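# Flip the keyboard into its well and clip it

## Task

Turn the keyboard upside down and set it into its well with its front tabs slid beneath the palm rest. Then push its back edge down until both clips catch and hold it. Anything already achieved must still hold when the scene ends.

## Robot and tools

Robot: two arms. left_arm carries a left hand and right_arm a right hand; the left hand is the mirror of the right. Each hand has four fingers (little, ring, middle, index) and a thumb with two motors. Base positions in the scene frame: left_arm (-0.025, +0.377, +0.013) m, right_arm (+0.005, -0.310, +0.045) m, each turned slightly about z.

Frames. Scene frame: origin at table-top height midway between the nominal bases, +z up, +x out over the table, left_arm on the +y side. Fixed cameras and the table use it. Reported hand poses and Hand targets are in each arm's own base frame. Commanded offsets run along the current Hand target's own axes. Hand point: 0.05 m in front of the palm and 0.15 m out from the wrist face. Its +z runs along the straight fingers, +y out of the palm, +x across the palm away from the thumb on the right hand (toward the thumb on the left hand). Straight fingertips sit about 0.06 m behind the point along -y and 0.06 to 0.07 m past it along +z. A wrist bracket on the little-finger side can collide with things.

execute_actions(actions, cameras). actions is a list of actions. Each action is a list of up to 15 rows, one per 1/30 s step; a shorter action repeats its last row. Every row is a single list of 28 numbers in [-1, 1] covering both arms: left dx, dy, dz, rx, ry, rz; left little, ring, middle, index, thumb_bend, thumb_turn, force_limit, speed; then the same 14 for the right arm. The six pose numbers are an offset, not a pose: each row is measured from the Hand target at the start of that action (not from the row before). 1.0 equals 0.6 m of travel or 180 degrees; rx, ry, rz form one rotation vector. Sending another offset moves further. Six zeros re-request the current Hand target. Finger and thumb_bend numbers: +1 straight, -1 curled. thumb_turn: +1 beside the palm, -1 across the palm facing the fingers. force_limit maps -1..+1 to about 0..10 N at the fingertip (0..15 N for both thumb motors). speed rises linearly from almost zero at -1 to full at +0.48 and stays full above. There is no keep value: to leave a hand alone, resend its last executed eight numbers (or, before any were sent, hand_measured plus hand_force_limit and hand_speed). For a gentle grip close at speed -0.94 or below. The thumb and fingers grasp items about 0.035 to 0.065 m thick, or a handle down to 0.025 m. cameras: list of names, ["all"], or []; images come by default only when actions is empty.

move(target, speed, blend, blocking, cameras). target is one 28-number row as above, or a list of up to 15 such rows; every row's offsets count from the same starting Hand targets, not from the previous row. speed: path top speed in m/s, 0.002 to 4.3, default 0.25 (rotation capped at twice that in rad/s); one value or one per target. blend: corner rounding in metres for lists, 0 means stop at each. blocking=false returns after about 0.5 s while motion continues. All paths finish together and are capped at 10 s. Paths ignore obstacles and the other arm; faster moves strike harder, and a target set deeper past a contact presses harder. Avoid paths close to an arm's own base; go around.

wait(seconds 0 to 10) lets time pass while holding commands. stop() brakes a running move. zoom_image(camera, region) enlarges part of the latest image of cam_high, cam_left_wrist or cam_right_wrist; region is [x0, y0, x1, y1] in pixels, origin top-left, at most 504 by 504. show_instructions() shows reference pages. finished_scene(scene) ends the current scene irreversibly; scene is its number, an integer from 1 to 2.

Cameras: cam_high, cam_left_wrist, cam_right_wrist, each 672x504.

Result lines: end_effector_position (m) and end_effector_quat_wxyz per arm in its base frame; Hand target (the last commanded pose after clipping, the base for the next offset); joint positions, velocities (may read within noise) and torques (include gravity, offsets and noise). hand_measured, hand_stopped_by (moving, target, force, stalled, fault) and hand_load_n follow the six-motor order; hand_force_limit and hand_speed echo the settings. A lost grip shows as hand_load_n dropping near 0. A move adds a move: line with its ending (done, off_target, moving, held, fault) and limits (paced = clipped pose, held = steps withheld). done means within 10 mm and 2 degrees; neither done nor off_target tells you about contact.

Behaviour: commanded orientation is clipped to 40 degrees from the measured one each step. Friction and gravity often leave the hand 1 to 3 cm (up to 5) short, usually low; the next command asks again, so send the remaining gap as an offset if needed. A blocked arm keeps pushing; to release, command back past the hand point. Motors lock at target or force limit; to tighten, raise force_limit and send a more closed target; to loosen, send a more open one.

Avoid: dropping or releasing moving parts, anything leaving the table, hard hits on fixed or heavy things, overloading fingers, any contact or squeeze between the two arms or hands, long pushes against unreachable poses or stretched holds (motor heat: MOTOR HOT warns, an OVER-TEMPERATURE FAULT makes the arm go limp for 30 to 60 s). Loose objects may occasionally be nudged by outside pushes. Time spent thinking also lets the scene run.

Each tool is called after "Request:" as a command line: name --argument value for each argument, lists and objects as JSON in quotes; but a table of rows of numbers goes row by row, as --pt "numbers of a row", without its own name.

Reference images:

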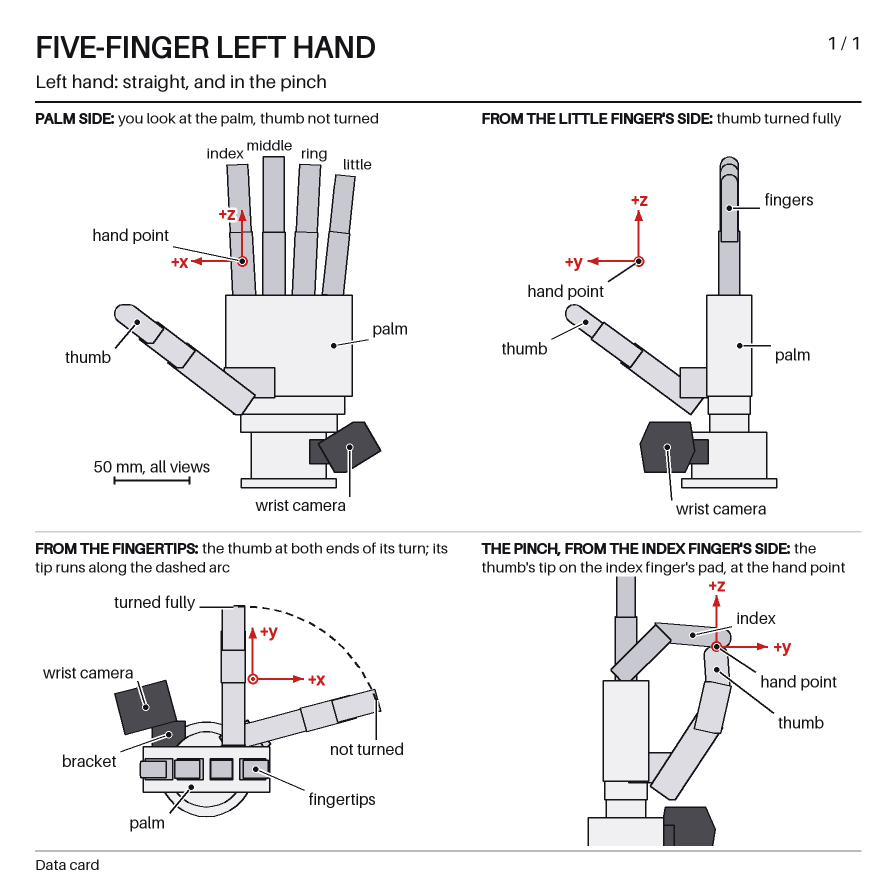

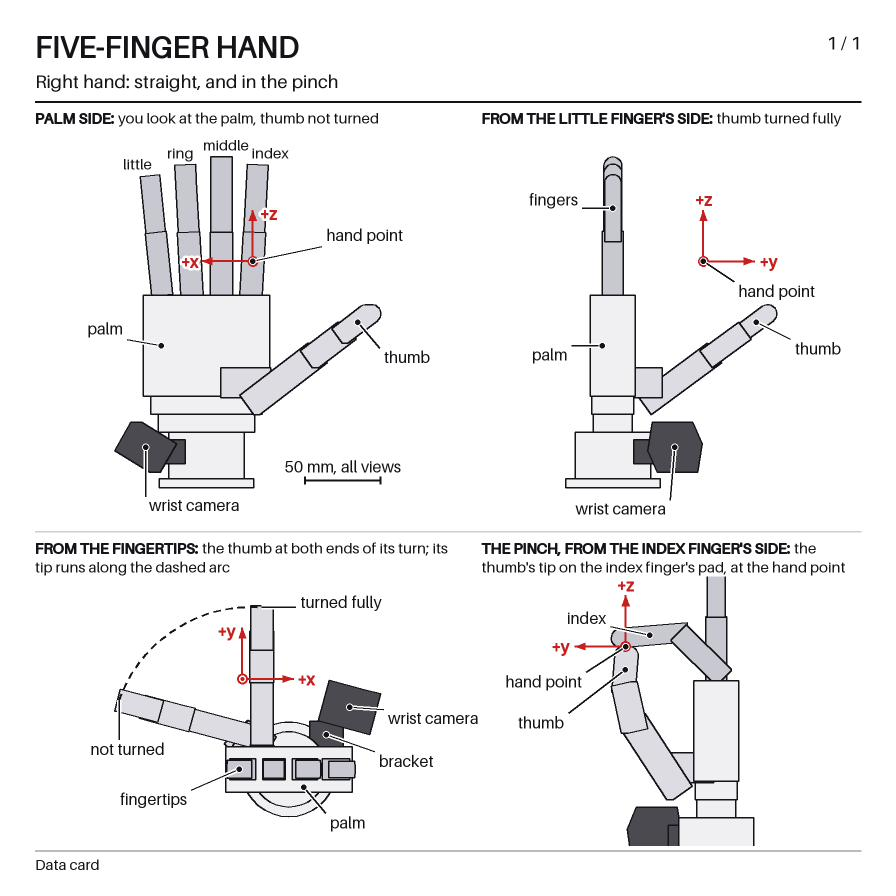

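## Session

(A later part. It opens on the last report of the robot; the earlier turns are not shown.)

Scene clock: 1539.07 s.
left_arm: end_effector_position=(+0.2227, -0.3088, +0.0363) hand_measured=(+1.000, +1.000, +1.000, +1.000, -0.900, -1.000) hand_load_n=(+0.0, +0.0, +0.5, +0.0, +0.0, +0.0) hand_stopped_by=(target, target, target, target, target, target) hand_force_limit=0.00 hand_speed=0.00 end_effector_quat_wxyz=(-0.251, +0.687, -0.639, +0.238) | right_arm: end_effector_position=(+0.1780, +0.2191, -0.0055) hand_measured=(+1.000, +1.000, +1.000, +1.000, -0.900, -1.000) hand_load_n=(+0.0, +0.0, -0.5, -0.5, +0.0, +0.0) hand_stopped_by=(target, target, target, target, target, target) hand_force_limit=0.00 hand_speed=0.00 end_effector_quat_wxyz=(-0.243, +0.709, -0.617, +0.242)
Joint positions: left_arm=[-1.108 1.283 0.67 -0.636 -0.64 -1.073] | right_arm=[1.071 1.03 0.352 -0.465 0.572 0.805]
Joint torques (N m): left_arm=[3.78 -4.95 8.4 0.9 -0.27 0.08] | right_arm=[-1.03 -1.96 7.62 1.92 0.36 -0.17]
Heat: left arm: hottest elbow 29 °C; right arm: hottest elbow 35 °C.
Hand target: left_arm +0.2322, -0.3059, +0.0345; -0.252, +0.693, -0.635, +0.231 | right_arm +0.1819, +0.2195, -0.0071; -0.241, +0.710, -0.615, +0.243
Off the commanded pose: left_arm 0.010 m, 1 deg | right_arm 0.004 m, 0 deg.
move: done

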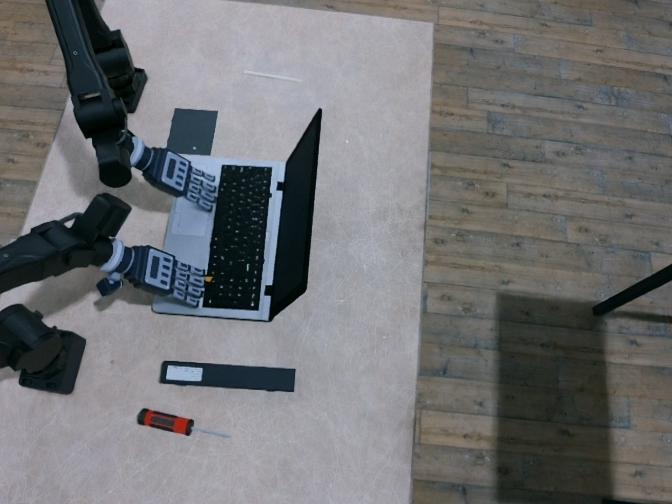

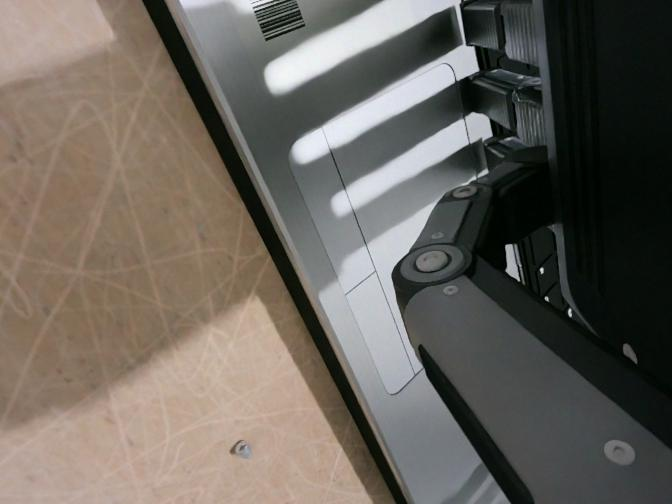

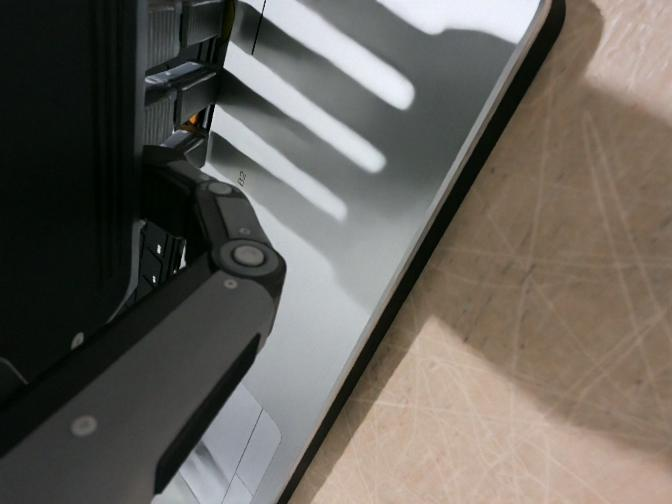

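Request:
zoom_image --camera "cam_high" --region '[185, 250, 235, 315]'

Request:
zoom_image --camera "cam_right_wrist" --region '[140, 0, 290, 200]'

Scaled by 7.754 from the camera's 672x504 image, which has a finer 960x720 frame.

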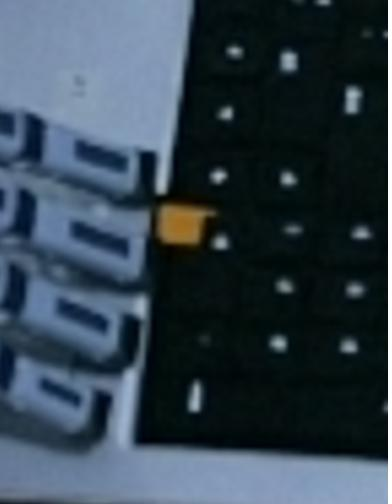

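Scaled by 2.520 from the camera's 672x504 image, which has a finer 960x720 frame.

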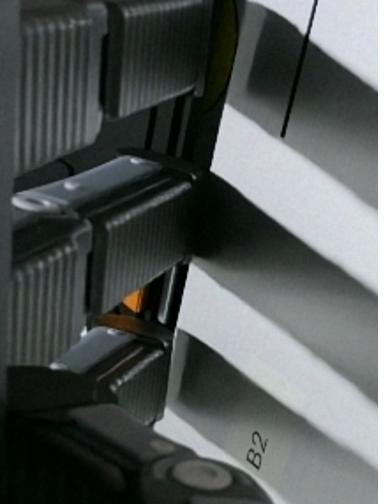

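Request:
move --target '[0.0,-0.021,0.0165,0,0,0,1,1,1,1,-0.9,-1,0,0,0.0012,-0.0065,0.0055,0,0,0,1,1,1,1,-0.9,-1,0,0]' --speed 0.04 --cameras '["all"]'

Request:
zoom_image --camera "cam_high" --region '[150, 150, 290, 320]'

Scene clock: 1559.43 s.
left_arm: end_effector_position=(+0.2347, -0.3019, +0.0352) hand_measured=(+1.000, +1.000, +1.000, +1.000, -0.900, -1.000) hand_load_n=(+0.0, +0.0, +0.0, -0.5, +0.0, +0.0) hand_stopped_by=(target, target, target, target, target, target) hand_force_limit=0.00 hand_speed=0.00 end_effector_quat_wxyz=(-0.249, +0.687, -0.642, +0.232) | right_arm: end_effector_position=(+0.1823, +0.2173, -0.0072) hand_measured=(+1.000, +1.000, +1.000, +1.000, -0.900, -1.000) hand_load_n=(+0.0, +0.0, +0.0, +0.0, +0.0, +0.0) hand_stopped_by=(target, target, target, target, target, target) hand_force_limit=0.00 hand_speed=0.00 end_effector_quat_wxyz=(-0.240, +0.709, -0.617, +0.242)
Joint positions: left_arm=[-1.06 1.285 0.67 -0.614 -0.617 -1.019] | right_arm=[1.049 1.04 0.352 -0.449 0.563 0.782]
Joint torques (N m): left_arm=[3.49 -4.13 9.36 1.4 -0.56 0.07] | right_arm=[-0.97 -1.44 7.64 1.87 0.37 -0.17]
Heat: left arm: hottest elbow 29 °C; right arm: hottest elbow 34 °C.
Hand target: left_arm +0.2482, -0.3046, +0.0350; -0.252, +0.693, -0.635, +0.231 | right_arm +0.1871, +0.2193, -0.0071; -0.241, +0.710, -0.615, +0.243
Off the commanded pose: left_arm 0.014 m, 1 deg | right_arm 0.005 m, 0 deg.
move: off_target (left_arm)

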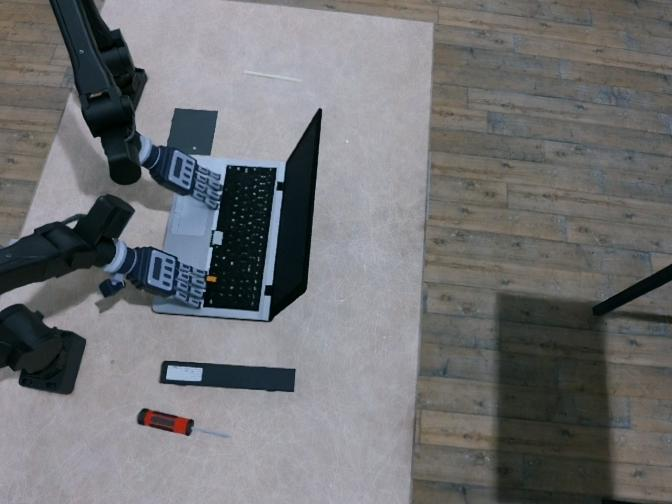

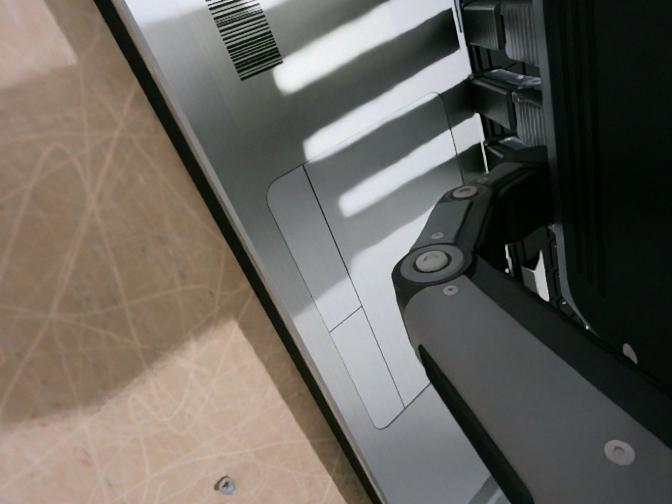

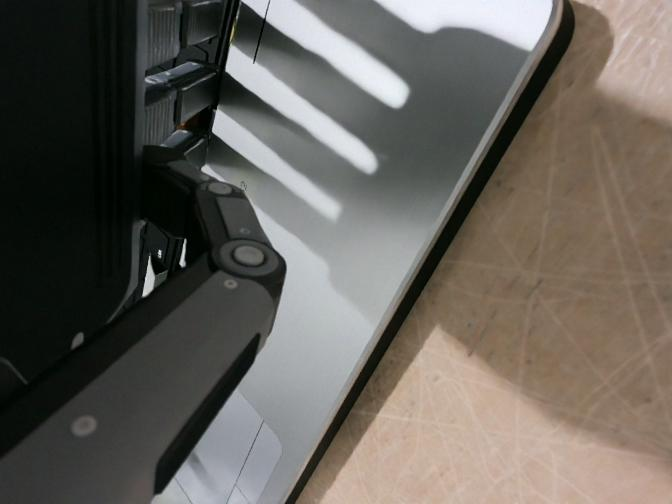

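Scaled by 2.965 from the camera's 672x504 image, which has a finer 960x720 frame.

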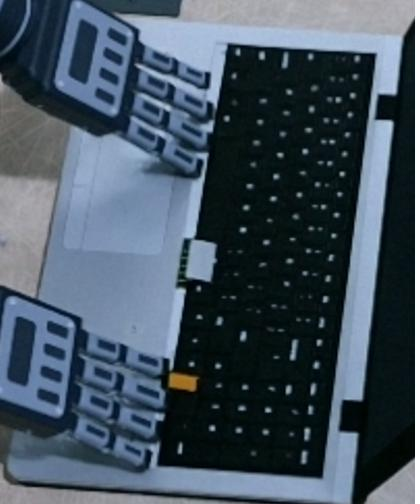

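Request:
move --target '[0.0,0.0,-0.06,0,0,0,1,1,1,1,-0.9,-1,0,0,0.0,0.0,-0.06,0,0,0,1,1,1,1,-0.9,-1,0,0]' --speed 0.08 --cameras '["all"]'

Request:
zoom_image --camera "cam_high" --region '[150, 150, 290, 320]'

Request:
zoom_image --camera "cam_right_wrist" --region '[130, 0, 330, 200]'

Request:
zoom_image --camera "cam_left_wrist" --region '[400, 0, 600, 320]'

Scene clock: 1579.50 s.
left_arm: end_effector_position=(+0.2191, -0.2852, +0.0394) hand_measured=(+1.000, +1.000, +1.000, +1.000, -0.900, -1.000) hand_load_n=(+0.0, +0.0, +0.0, +0.0, +0.5, +0.0) hand_stopped_by=(target, target, target, target, target, target) hand_force_limit=0.00 hand_speed=0.00 end_effector_quat_wxyz=(-0.262, +0.690, -0.642, +0.206) | right_arm: end_effector_position=(+0.1582, +0.1996, +0.0022) hand_measured=(+1.000, +1.000, +1.000, +1.000, -0.900, -1.000) hand_load_n=(+0.0, +0.0, +0.0, +0.0, +0.0, +0.0) hand_stopped_by=(target, target, target, target, target, target) hand_force_limit=0.00 hand_speed=0.00 end_effector_quat_wxyz=(-0.218, +0.719, -0.611, +0.249)
Joint positions: left_arm=[-1.086 1.255 0.672 -0.732 -0.637 -1.074] | right_arm=[1.115 0.947 0.352 -0.627 0.59 0.845]
Joint torques (N m): left_arm=[0.62 -7.06 11.66 0.21 -0.59 -0.12] | right_arm=[1.03 -3.19 10.25 0.72 0.74 0.17]
Heat: left arm: hottest elbow 29 °C; right arm: hottest elbow 34 °C.
Hand target: left_arm +0.2252, -0.3066, +0.0625; -0.252, +0.693, -0.635, +0.231 | right_arm +0.1640, +0.2178, +0.0205; -0.241, +0.710, -0.615, +0.243
Off the commanded pose: left_arm 0.032 m, 3 deg | right_arm 0.026 m, 3 deg.
move: off_target (left_arm, right_arm)

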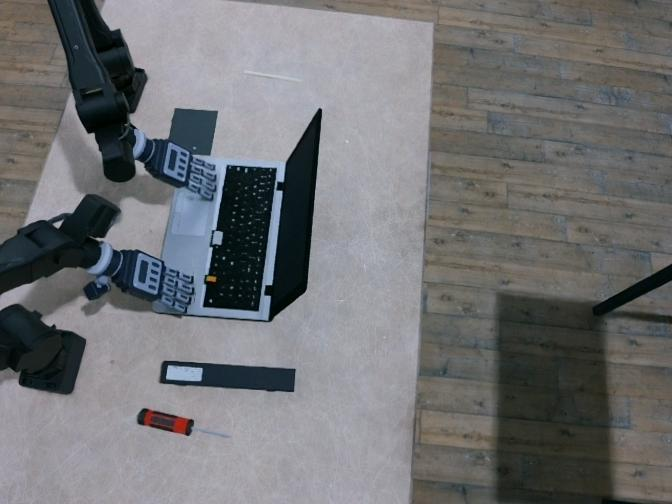

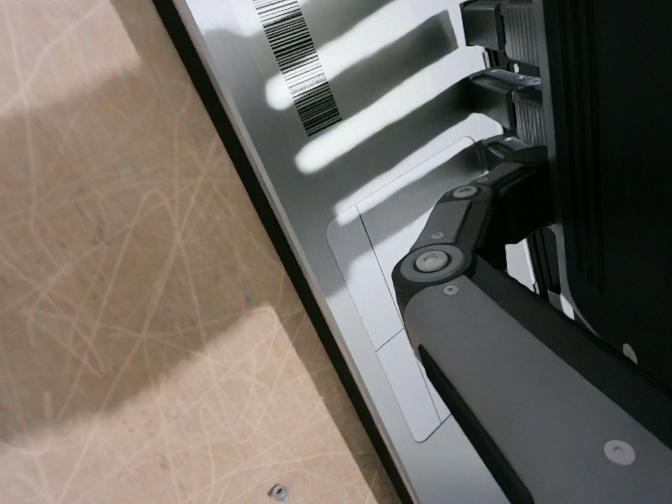

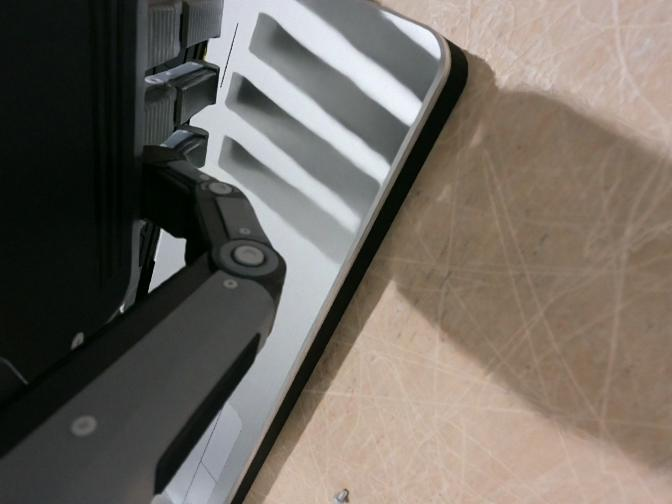

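Scaled by 2.965 from the camera's 672x504 image, which has a finer 960x720 frame.

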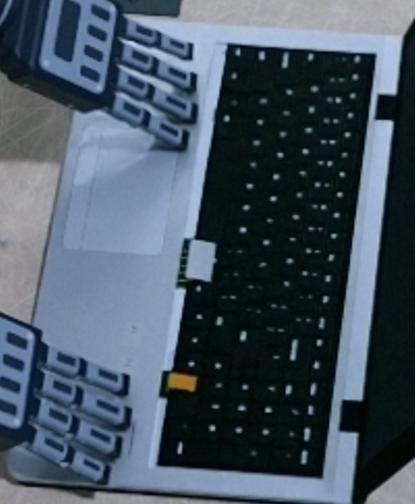

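Scaled by 2.520 from the camera's 672x504 image, which has a finer 960x720 frame.

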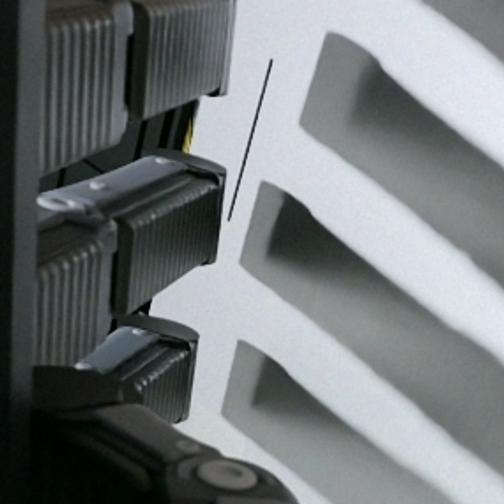

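Scaled by 1.575 from the camera's 672x504 image, which has a finer 960x720 frame.

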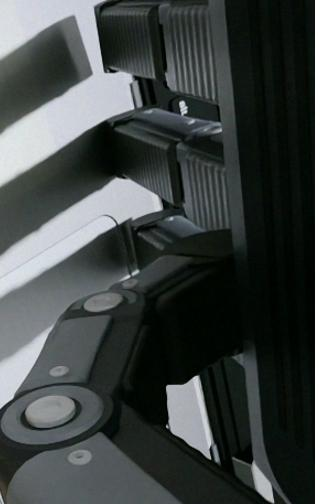

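Request:
move --pt "-0.0405 0.008 -0.115 0 0 0 1 1 1 1 -0.9 -1 0 0 0.0065 -0.0855 -0.102 0 0 0 1 1 1 1 -0.9 -1 0 0" --pt "-0.0405 0.008 -0.115 0 0 0 1 1 1 1 -0.9 -1 0 0 0.046 -0.302 -0.027 -0.1389 0 0 1 1 1 1 -0.9 -1 0 0" --speed 0.18 --blend 0.03 --cameras '["all"]'

Request:
zoom_image --camera "cam_right_wrist" --region '[250, 20, 560, 240]'

Request:
zoom_image --camera "cam_right_wrist" --region '[220, 240, 530, 460]'

Scene clock: 1595.13 s.
left_arm: end_effector_position=(+0.1704, -0.2631, +0.0843) hand_measured=(+1.000, +1.000, +1.000, +1.000, -0.900, -1.000) hand_load_n=(-0.5, +0.0, +0.0, +0.0, +0.0, +0.0) hand_stopped_by=(target, target, target, target, target, target) hand_force_limit=0.00 hand_speed=0.00 end_effector_quat_wxyz=(-0.266, +0.689, -0.643, +0.202) | right_arm: end_effector_position=(+0.2783, +0.2060, +0.1354) hand_measured=(+1.000, +1.000, +1.000, +1.000, -0.900, -1.000) hand_load_n=(+0.0, +0.0, +0.0, +0.0, +0.0, +0.0) hand_stopped_by=(target, target, target, target, target, target) hand_force_limit=0.00 hand_speed=0.00 end_effector_quat_wxyz=(-0.069, +0.744, -0.657, +0.102)
Joint positions: left_arm=[-1.211 1.086 0.685 -1.018 -0.667 -1.228] | right_arm=[0.574 1.247 0.985 -1.119 0.158 0.435]
Joint torques (N m): left_arm=[0.73 -5.07 13.34 0.08 -0.74 -0.11] | right_arm=[-0.09 -6.18 12.21 0.46 0.11 -0.18]
Heat: left arm: hottest elbow 31 °C; right arm: hottest elbow 35 °C.
Hand target: left_arm +0.1753, -0.2866, +0.1124; -0.252, +0.693, -0.635, +0.231 | right_arm +0.2943, +0.2127, +0.1501; -0.081, +0.746, -0.653, +0.104
Off the commanded pose: left_arm 0.037 m, 4 deg | right_arm 0.023 m, 1 deg.
move: off_target (left_arm, right_arm)

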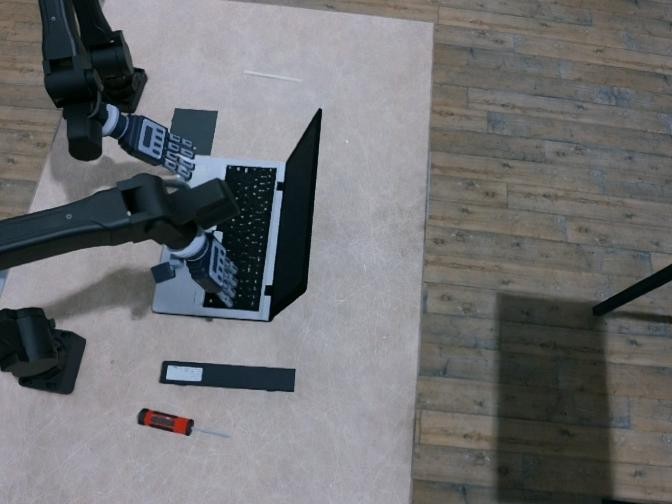

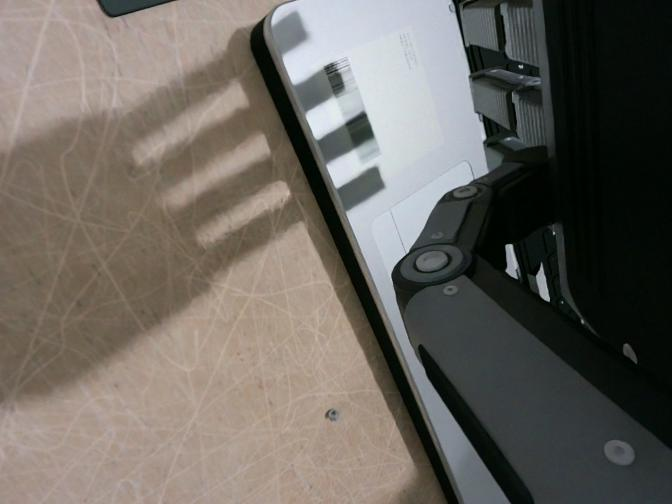

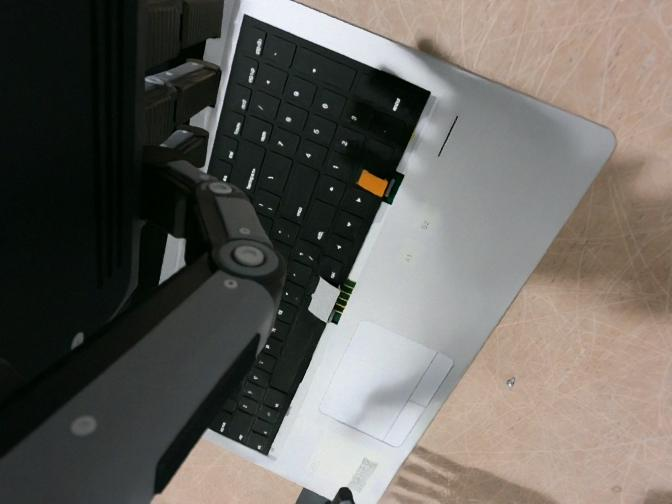

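Scaled by 1.626 from the camera's 672x504 image, which has a finer 960x720 frame.

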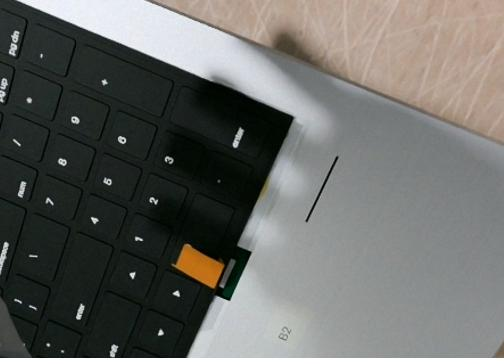

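Scaled by 1.626 from the camera's 672x504 image, which has a finer 960x720 frame.

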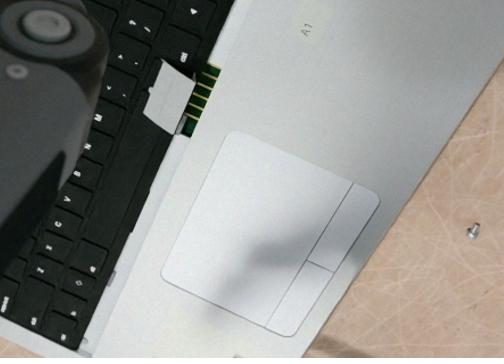

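Request:
execute_actions --actions '[]' --cameras '["all"]'

Scene clock: 1626.80 s.
left_arm: end_effector_position=(+0.1704, -0.2631, +0.0843) hand_measured=(+1.000, +1.000, +1.000, +1.000, -0.900, -1.000) hand_load_n=(+0.0, +0.0, +0.0, +0.0, +0.0, +0.0) hand_stopped_by=(target, target, target, target, target, target) hand_force_limit=0.00 hand_speed=0.00 end_effector_quat_wxyz=(-0.266, +0.689, -0.643, +0.202) | right_arm: end_effector_position=(+0.2783, +0.2060, +0.1354) hand_measured=(+1.000, +1.000, +1.000, +1.000, -0.900, -1.000) hand_load_n=(+0.0, +0.0, +0.0, +0.0, +0.0, +0.0) hand_stopped_by=(target, target, target, target, target, target) hand_force_limit=0.00 hand_speed=0.00 end_effector_quat_wxyz=(-0.069, +0.744, -0.657, +0.102)
Joint positions: left_arm=[-1.211 1.086 0.685 -1.018 -0.667 -1.228] | right_arm=[0.574 1.247 0.985 -1.119 0.158 0.435]
Joint velocities: within noise
Joint torques (N m): left_arm=[0.79 -5.07 13.3 0.06 -0.74 -0.11] | right_arm=[-0.5 -6.24 12.1 0.39 0.09 -0.14]
Heat: left arm: hottest elbow 37 °C; right arm: hottest elbow 38 °C.
Hand target: left_arm +0.1753, -0.2866, +0.1124; -0.252, +0.693, -0.635, +0.231 | right_arm +0.2943, +0.2127, +0.1501; -0.081, +0.746, -0.653, +0.104
Off the commanded pose: left_arm 0.037 m, 4 deg | right_arm 0.023 m, 1 deg.

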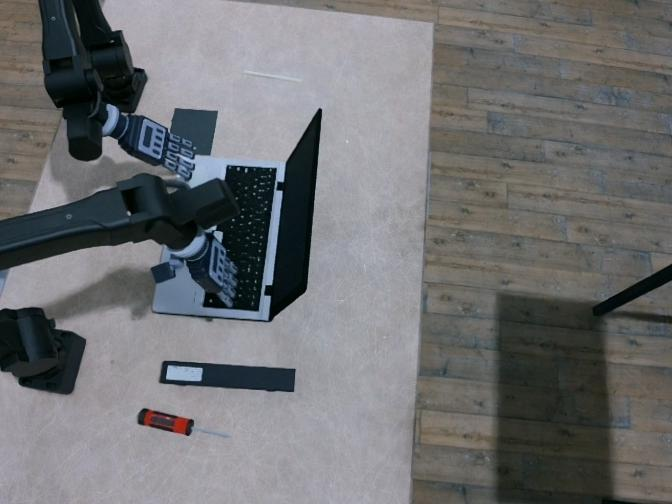

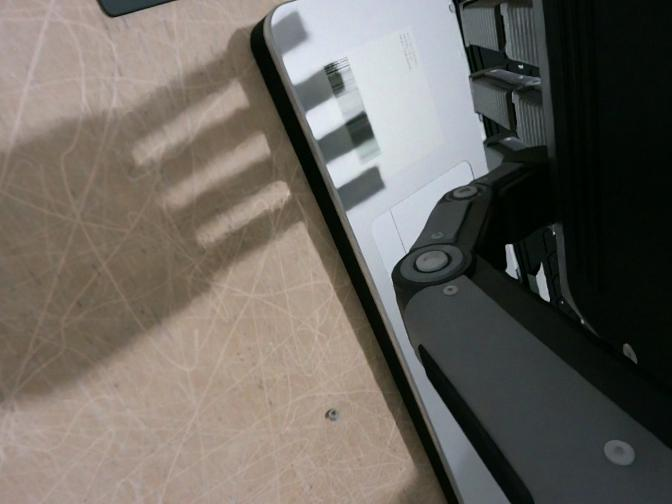

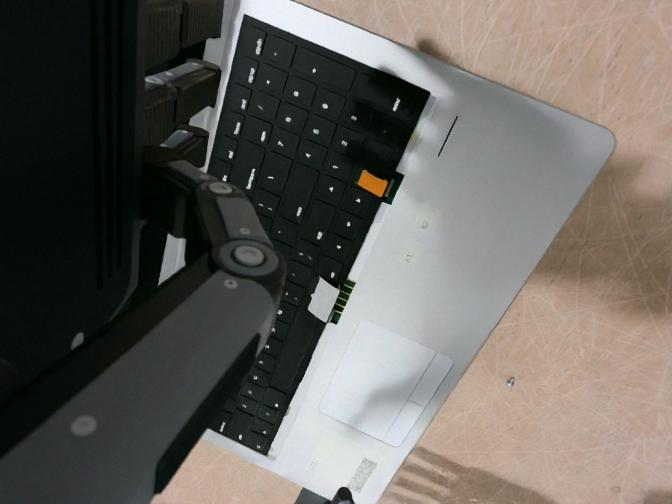

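Request:
zoom_image --camera "cam_right_wrist" --region '[200, 60, 500, 330]'

Request:
zoom_image --camera "cam_right_wrist" --region '[180, 280, 420, 500]'

Request:
zoom_image --camera "cam_high" --region '[150, 130, 330, 330]'

Scaled by 1.680 from the camera's 672x504 image, which has a finer 960x720 frame.

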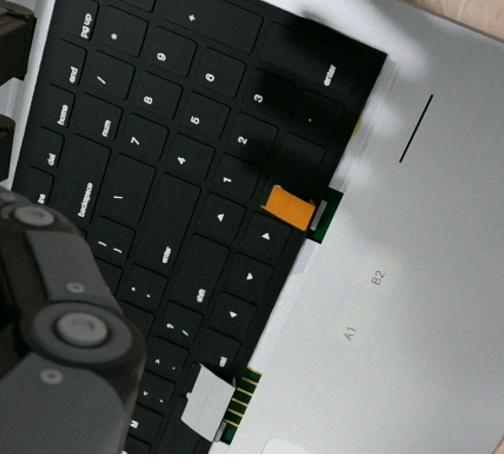

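Scaled by 2.100 from the camera's 672x504 image, which has a finer 960x720 frame.

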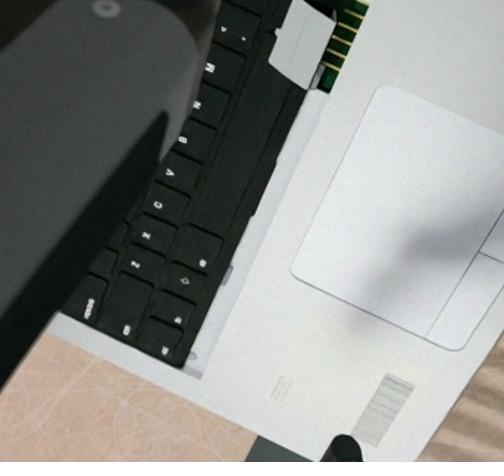

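Scaled by 2.520 from the camera's 672x504 image, which has a finer 960x720 frame.

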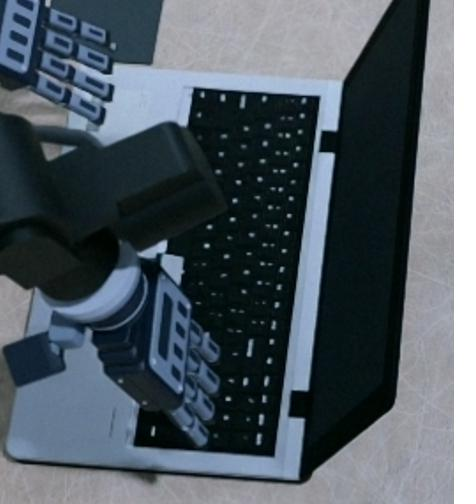

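Request:
move --target '[-0.0323,-0.0958,0.0975,-0.0556,0,0,1,1,1,1,-0.9,-1,0,0,-0.0576,0.149,0.1061,0.0837,-0.0098,0.0175,1,1,1,1,-0.9,-1,0,0]' --speed 0.12 --cameras '["cam_high","cam_right_wrist"]'

Scene clock: 1732.07 s.
left_arm: end_effector_position=(+0.2326, -0.2411, +0.0828) hand_measured=(+1.000, +1.000, +1.000, +1.000, -0.900, -1.000) hand_load_n=(+0.0, +0.0, +0.0, +0.0, +0.0, +0.0) hand_stopped_by=(target, target, target, target, target, target) hand_force_limit=0.00 hand_speed=0.00 end_effector_quat_wxyz=(-0.194, +0.710, -0.661, +0.147) | right_arm: end_effector_position=(+0.2208, +0.2293, +0.0611) hand_measured=(+1.000, +1.000, +1.000, +1.000, -0.900, -1.000) hand_load_n=(+0.0, +0.0, +0.0, +0.0, +0.0, +0.0) hand_stopped_by=(target, target, target, target, target, target) hand_force_limit=0.00 hand_speed=0.00 end_effector_quat_wxyz=(-0.178, +0.718, -0.650, +0.175)
Joint positions: left_arm=[-0.856 1.133 0.737 -0.906 -0.416 -0.87] | right_arm=[0.83 1.066 0.619 -0.747 0.345 0.665]
Joint torques (N m): left_arm=[2.49 -3.78 13.7 1.37 -0.32 0.07] | right_arm=[0.38 -5.6 7.86 1.73 0.53 0.13]
Heat: left arm: hottest elbow 41 °C; right arm: hottest elbow 42 °C.
Hand target: left_arm +0.2549, -0.2602, +0.1045; -0.191, +0.712, -0.653, +0.175 | right_arm +0.2210, +0.2342, +0.0642; -0.191, +0.712, -0.653, +0.175
Off the commanded pose: left_arm 0.036 m, 3 deg | right_arm 0.006 m, 2 deg.
move: off_target (left_arm)
Images, in order (width x height): cam_high 672x504, cam_right_wrist 672x504.

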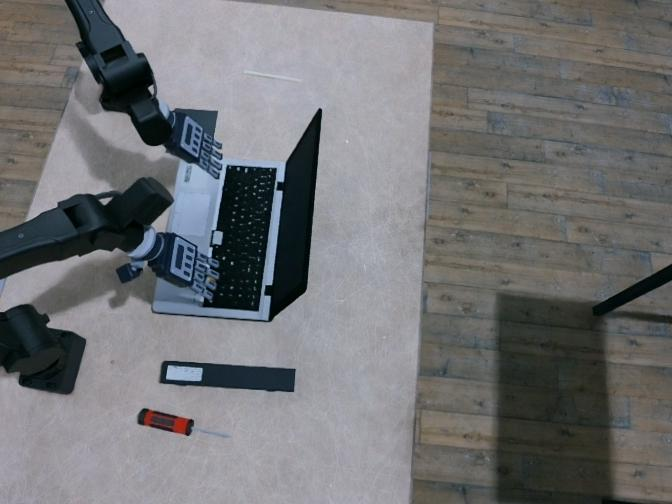

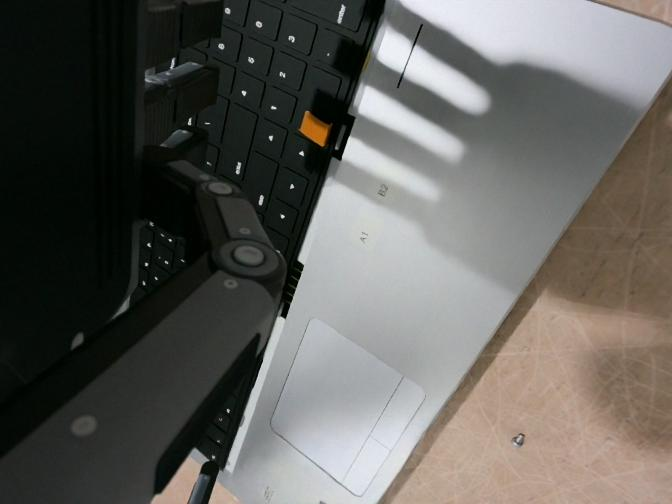

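Request:
zoom_image --camera "cam_high" --region '[170, 130, 300, 330]'

Request:
zoom_image --camera "cam_right_wrist" --region '[150, 0, 450, 250]'

Scaled by 2.520 from the camera's 672x504 image, which has a finer 960x720 frame.

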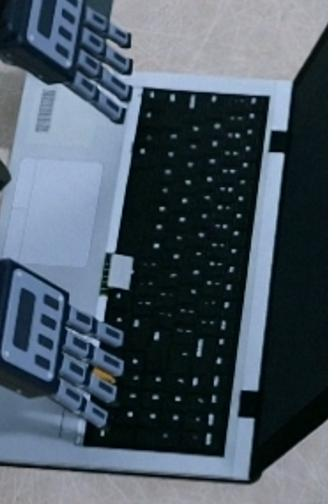

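Scaled by 1.680 from the camera's 672x504 image, which has a finer 960x720 frame.

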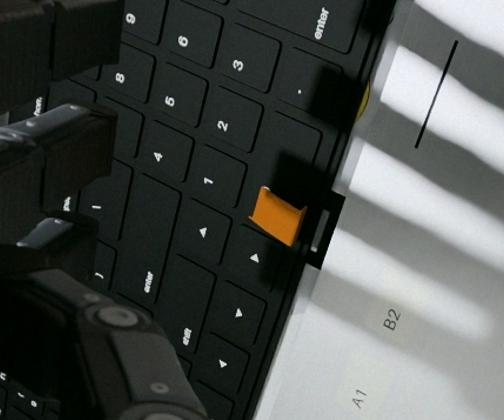

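Request:
move --target '[0.0527,-0.0083,0.0433,0,0,0,1,1,1,1,-0.9,-1,0,0,0,0.025,0.0433,0,0,0,1,1,1,1,-0.9,-1,0,0]' --speed 0.08 --cameras '["cam_high"]'

Request:
zoom_image --camera "cam_high" --region '[170, 130, 300, 330]'

Scene clock: 1751.50 s.
left_arm: end_effector_position=(+0.2547, -0.2665, +0.0650) hand_measured=(+1.000, +1.000, +1.000, +1.000, -0.900, -1.000) hand_load_n=(+0.0, +0.0, +0.0, +0.0, +0.0, +0.0) hand_stopped_by=(target, target, target, target, target, target) hand_force_limit=0.00 hand_speed=0.00 end_effector_quat_wxyz=(-0.194, +0.710, -0.662, +0.145) | right_arm: end_effector_position=(+0.2220, +0.2305, +0.0385) hand_measured=(+1.000, +1.000, +1.000, +1.000, -0.900, -1.000) hand_load_n=(+0.0, +0.0, +0.0, +0.0, +0.0, +0.5) hand_stopped_by=(target, target, target, target, target, target) hand_force_limit=0.00 hand_speed=0.00 end_effector_quat_wxyz=(-0.190, +0.714, -0.650, +0.176)
Joint positions: left_arm=[-0.856 1.258 0.785 -0.832 -0.416 -0.87] | right_arm=[0.83 1.092 0.563 -0.639 0.345 0.666]
Joint torques (N m): left_arm=[1.38 -5.25 13.15 1.31 -0.44 -0.08] | right_arm=[0.91 -3.19 7.61 1.84 0.54 0.15]
Heat: left arm: hottest elbow 40 °C; right arm: hottest elbow 41 °C.
Hand target: left_arm +0.2748, -0.2902, +0.0844; -0.191, +0.712, -0.653, +0.175 | right_arm +0.2210, +0.2342, +0.0341; -0.191, +0.712, -0.653, +0.175
Off the commanded pose: left_arm 0.037 m, 4 deg | right_arm 0.006 m, 0 deg.
move: off_target (left_arm)
Images, in order (width x height): cam_high 672x504.

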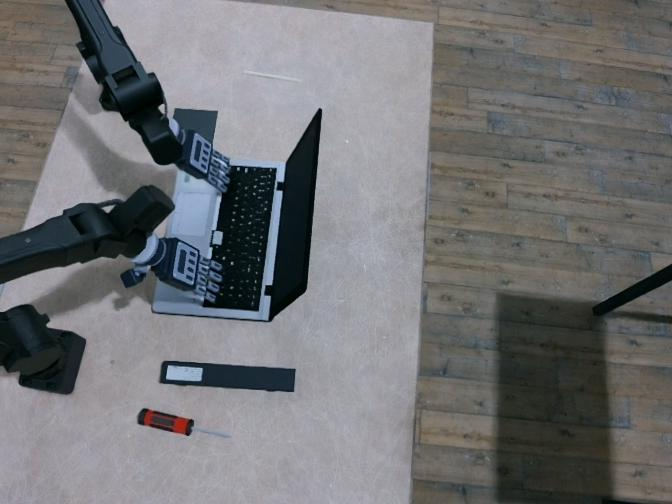

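Scaled by 2.520 from the camera's 672x504 image, which has a finer 960x720 frame.

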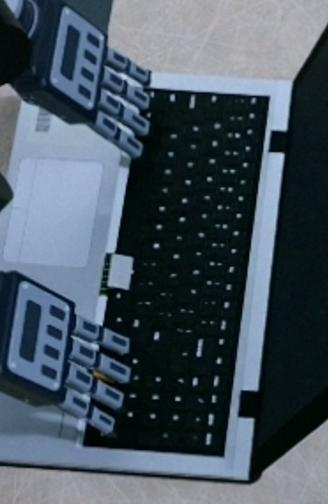

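Request:
move --target '[0,0.0183,0.0318,0,0,0,1,1,1,1,-0.9,-1,0,0,0,0.025,0.0433,0,0,0,1,1,1,1,-0.9,-1,0,0]' --speed 0.05 --cameras '[]'

Scene clock: 1758.63 s.
left_arm: end_effector_position=(+0.2655, -0.2790, +0.0569) hand_measured=(+1.000, +1.000, +1.000, +1.000, -0.900, -1.000) hand_load_n=(+0.0, +0.0, +0.0, +0.0, +0.0, +0.0) hand_stopped_by=(target, target, target, target, target, target) hand_force_limit=0.00 hand_speed=0.00 end_effector_quat_wxyz=(-0.192, +0.710, -0.657, +0.162) | right_arm: end_effector_position=(+0.2238, +0.2317, +0.0110) hand_measured=(+1.000, +1.000, +1.000, +1.000, -0.900, -1.000) hand_load_n=(+0.0, +0.0, +0.0, +0.0, +0.0, +0.0) hand_stopped_by=(target, target, target, target, target, target) hand_force_limit=0.00 hand_speed=0.00 end_effector_quat_wxyz=(-0.193, +0.713, -0.651, +0.177)
Joint positions: left_arm=[-0.856 1.294 0.785 -0.762 -0.416 -0.87] | right_arm=[0.83 1.155 0.517 -0.525 0.348 0.667]
Joint torques (N m): left_arm=[1.44 -5.66 10 1.47 -0.44 -0.08] | right_arm=[0.79 -3.19 6.99 1.91 0.46 0.15]
Heat: left arm: hottest elbow 39 °C; right arm: hottest elbow 40 °C.
Hand target: left_arm +0.2748, -0.2902, +0.0625; -0.191, +0.712, -0.653, +0.175 | right_arm +0.2211, +0.2341, +0.0041; -0.191, +0.712, -0.653, +0.175
Off the commanded pose: left_arm 0.016 m, 2 deg | right_arm 0.008 m, 0 deg.
move: off_target (left_arm)
No camera images: "cameras" was empty.

Request:
move --target '[0,0.0167,0.0289,0,0,0,1,1,1,1,-0.9,-1,0,0,0,0.01,0.0173,0,0,0,1,1,1,1,-0.9,-1,0,0]' --speed 0.05 --cameras '["cam_high","cam_right_wrist"]'

Request:
zoom_image --camera "cam_high" --region '[170, 130, 300, 330]'

Scene clock: 1764.43 s.
left_arm: end_effector_position=(+0.2757, -0.2877, +0.0540) hand_measured=(+1.000, +1.000, +1.000, +1.000, -0.900, -1.000) hand_load_n=(+0.0, -0.5, +0.0, +0.0, +0.0, +0.0) hand_stopped_by=(target, target, target, target, target, target) hand_force_limit=0.00 hand_speed=0.00 end_effector_quat_wxyz=(-0.195, +0.711, -0.652, +0.179) | right_arm: end_effector_position=(+0.2287, +0.2344, +0.0082) hand_measured=(+1.000, +1.000, +1.000, +1.000, -0.900, -1.000) hand_load_n=(+0.0, +0.0, +0.0, +0.0, +0.0, +0.0) hand_stopped_by=(target, target, target, target, target, target) hand_force_limit=0.00 hand_speed=0.00 end_effector_quat_wxyz=(-0.204, +0.709, -0.651, +0.181)
Joint positions: left_arm=[-0.856 1.313 0.785 -0.707 -0.426 -0.87] | right_arm=[0.831 1.164 0.508 -0.484 0.358 0.667]
Joint torques (N m): left_arm=[1.55 -4.84 7.24 1.85 -0.05 -0.07] | right_arm=[1.08 -2.26 6.27 2.22 0.1 0.15]
Heat: left arm: hottest elbow 38 °C; right arm: hottest elbow 39 °C.
Hand target: left_arm +0.2747, -0.2902, +0.0424; -0.191, +0.712, -0.653, +0.175 | right_arm +0.2211, +0.2341, -0.0078; -0.191, +0.712, -0.653, +0.175
Off the commanded pose: left_arm 0.012 m, 1 deg | right_arm 0.018 m, 2 deg.
move: off_target (left_arm, right_arm)
Images, in order (width x height): cam_high 672x504, cam_right_wrist 672x504.

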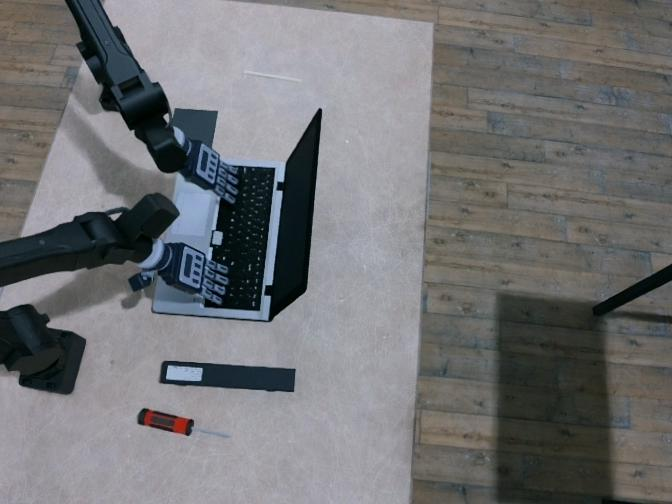

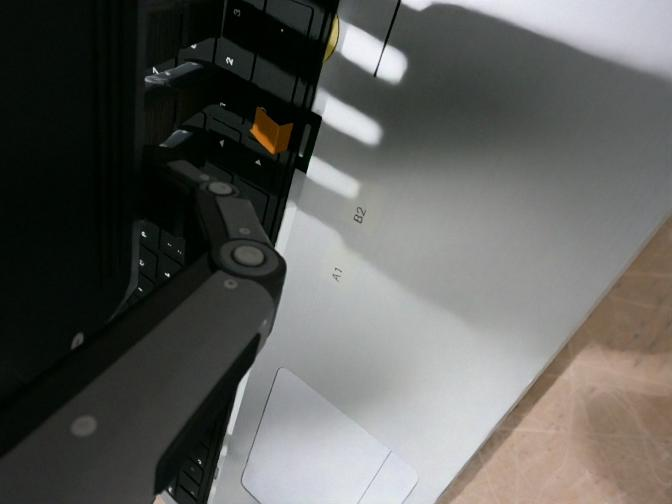

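Scaled by 2.520 from the camera's 672x504 image, which has a finer 960x720 frame.

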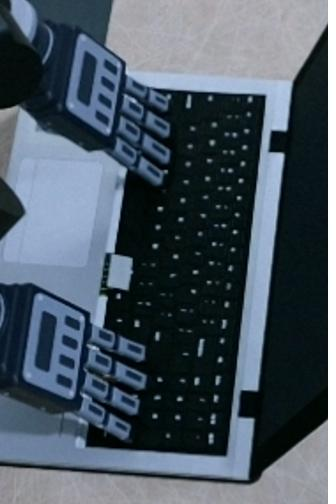

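Request:
move --target '[-0.0036,0.036,-0.0208,0,0,0,1,1,1,1,-0.9,-1,0,0,-0.0022,0.0216,-0.0125,0,0,0,1,1,1,1,-0.9,-1,0,0]' --speed 0.04 --cameras '["cam_high","cam_right_wrist"]'

Request:
zoom_image --camera "cam_high" --region '[170, 130, 300, 330]'

Scene clock: 1771.03 s.
left_arm: end_effector_position=(+0.2657, -0.2917, +0.0518) hand_measured=(+1.000, +1.000, +1.000, +1.000, -0.900, -1.000) hand_load_n=(+0.0, +0.0, +0.5, +0.0, +0.0, +0.5) hand_stopped_by=(target, target, target, target, target, target) hand_force_limit=0.00 hand_speed=0.00 end_effector_quat_wxyz=(-0.198, +0.717, -0.642, +0.186) | right_arm: end_effector_position=(+0.2252, +0.2360, +0.0059) hand_measured=(+1.000, +1.000, +1.000, +1.000, -0.900, -1.000) hand_load_n=(+0.0, +0.0, +1.0, +0.0, +0.0, +0.0) hand_stopped_by=(target, target, target, target, target, target) hand_force_limit=0.00 hand_speed=0.00 end_effector_quat_wxyz=(-0.206, +0.700, -0.657, +0.189)
Joint positions: left_arm=[-0.893 1.302 0.765 -0.705 -0.449 -0.926] | right_arm=[0.859 1.164 0.499 -0.481 0.389 0.71]
Joint torques (N m): left_arm=[0.15 -6.89 6 0.58 0.14 -0.1] | right_arm=[0.97 -3.9 5.57 1.13 -0.41 0.07]
Heat: left arm: hottest elbow 37 °C; right arm: hottest elbow 38 °C.
Hand target: left_arm +0.2497, -0.2902, +0.0424; -0.191, +0.712, -0.653, +0.175 | right_arm +0.2060, +0.2341, -0.0079; -0.191, +0.712, -0.653, +0.175
Off the commanded pose: left_arm 0.019 m, 2 deg | right_arm 0.024 m, 3 deg.
move: off_target (left_arm, right_arm)
Images, in order (width x height): cam_high 672x504, cam_right_wrist 672x504.

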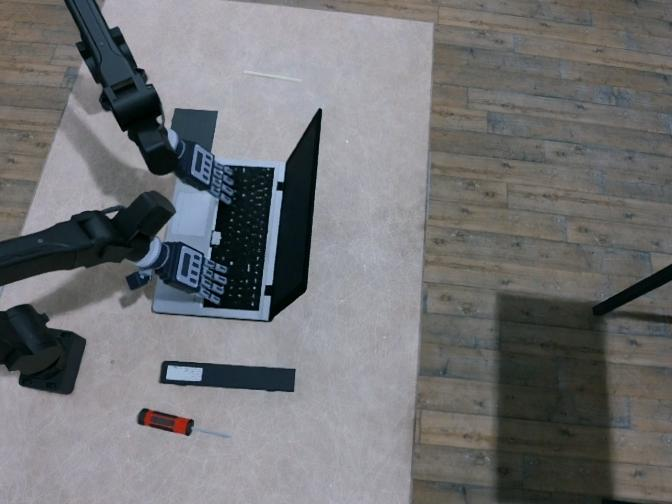

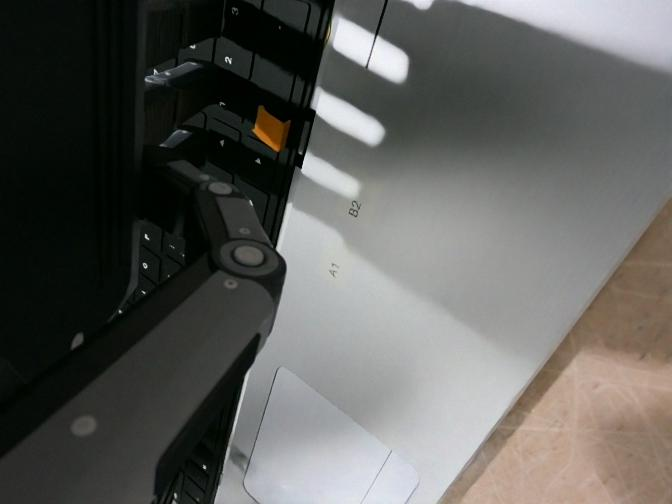

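Scaled by 2.520 from the camera's 672x504 image, which has a finer 960x720 frame.

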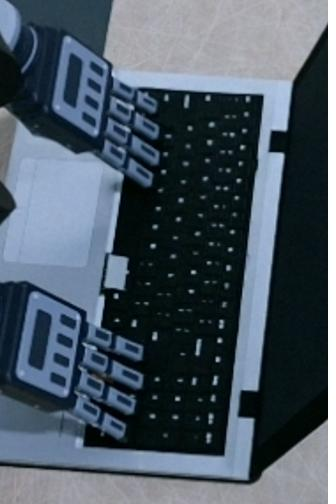

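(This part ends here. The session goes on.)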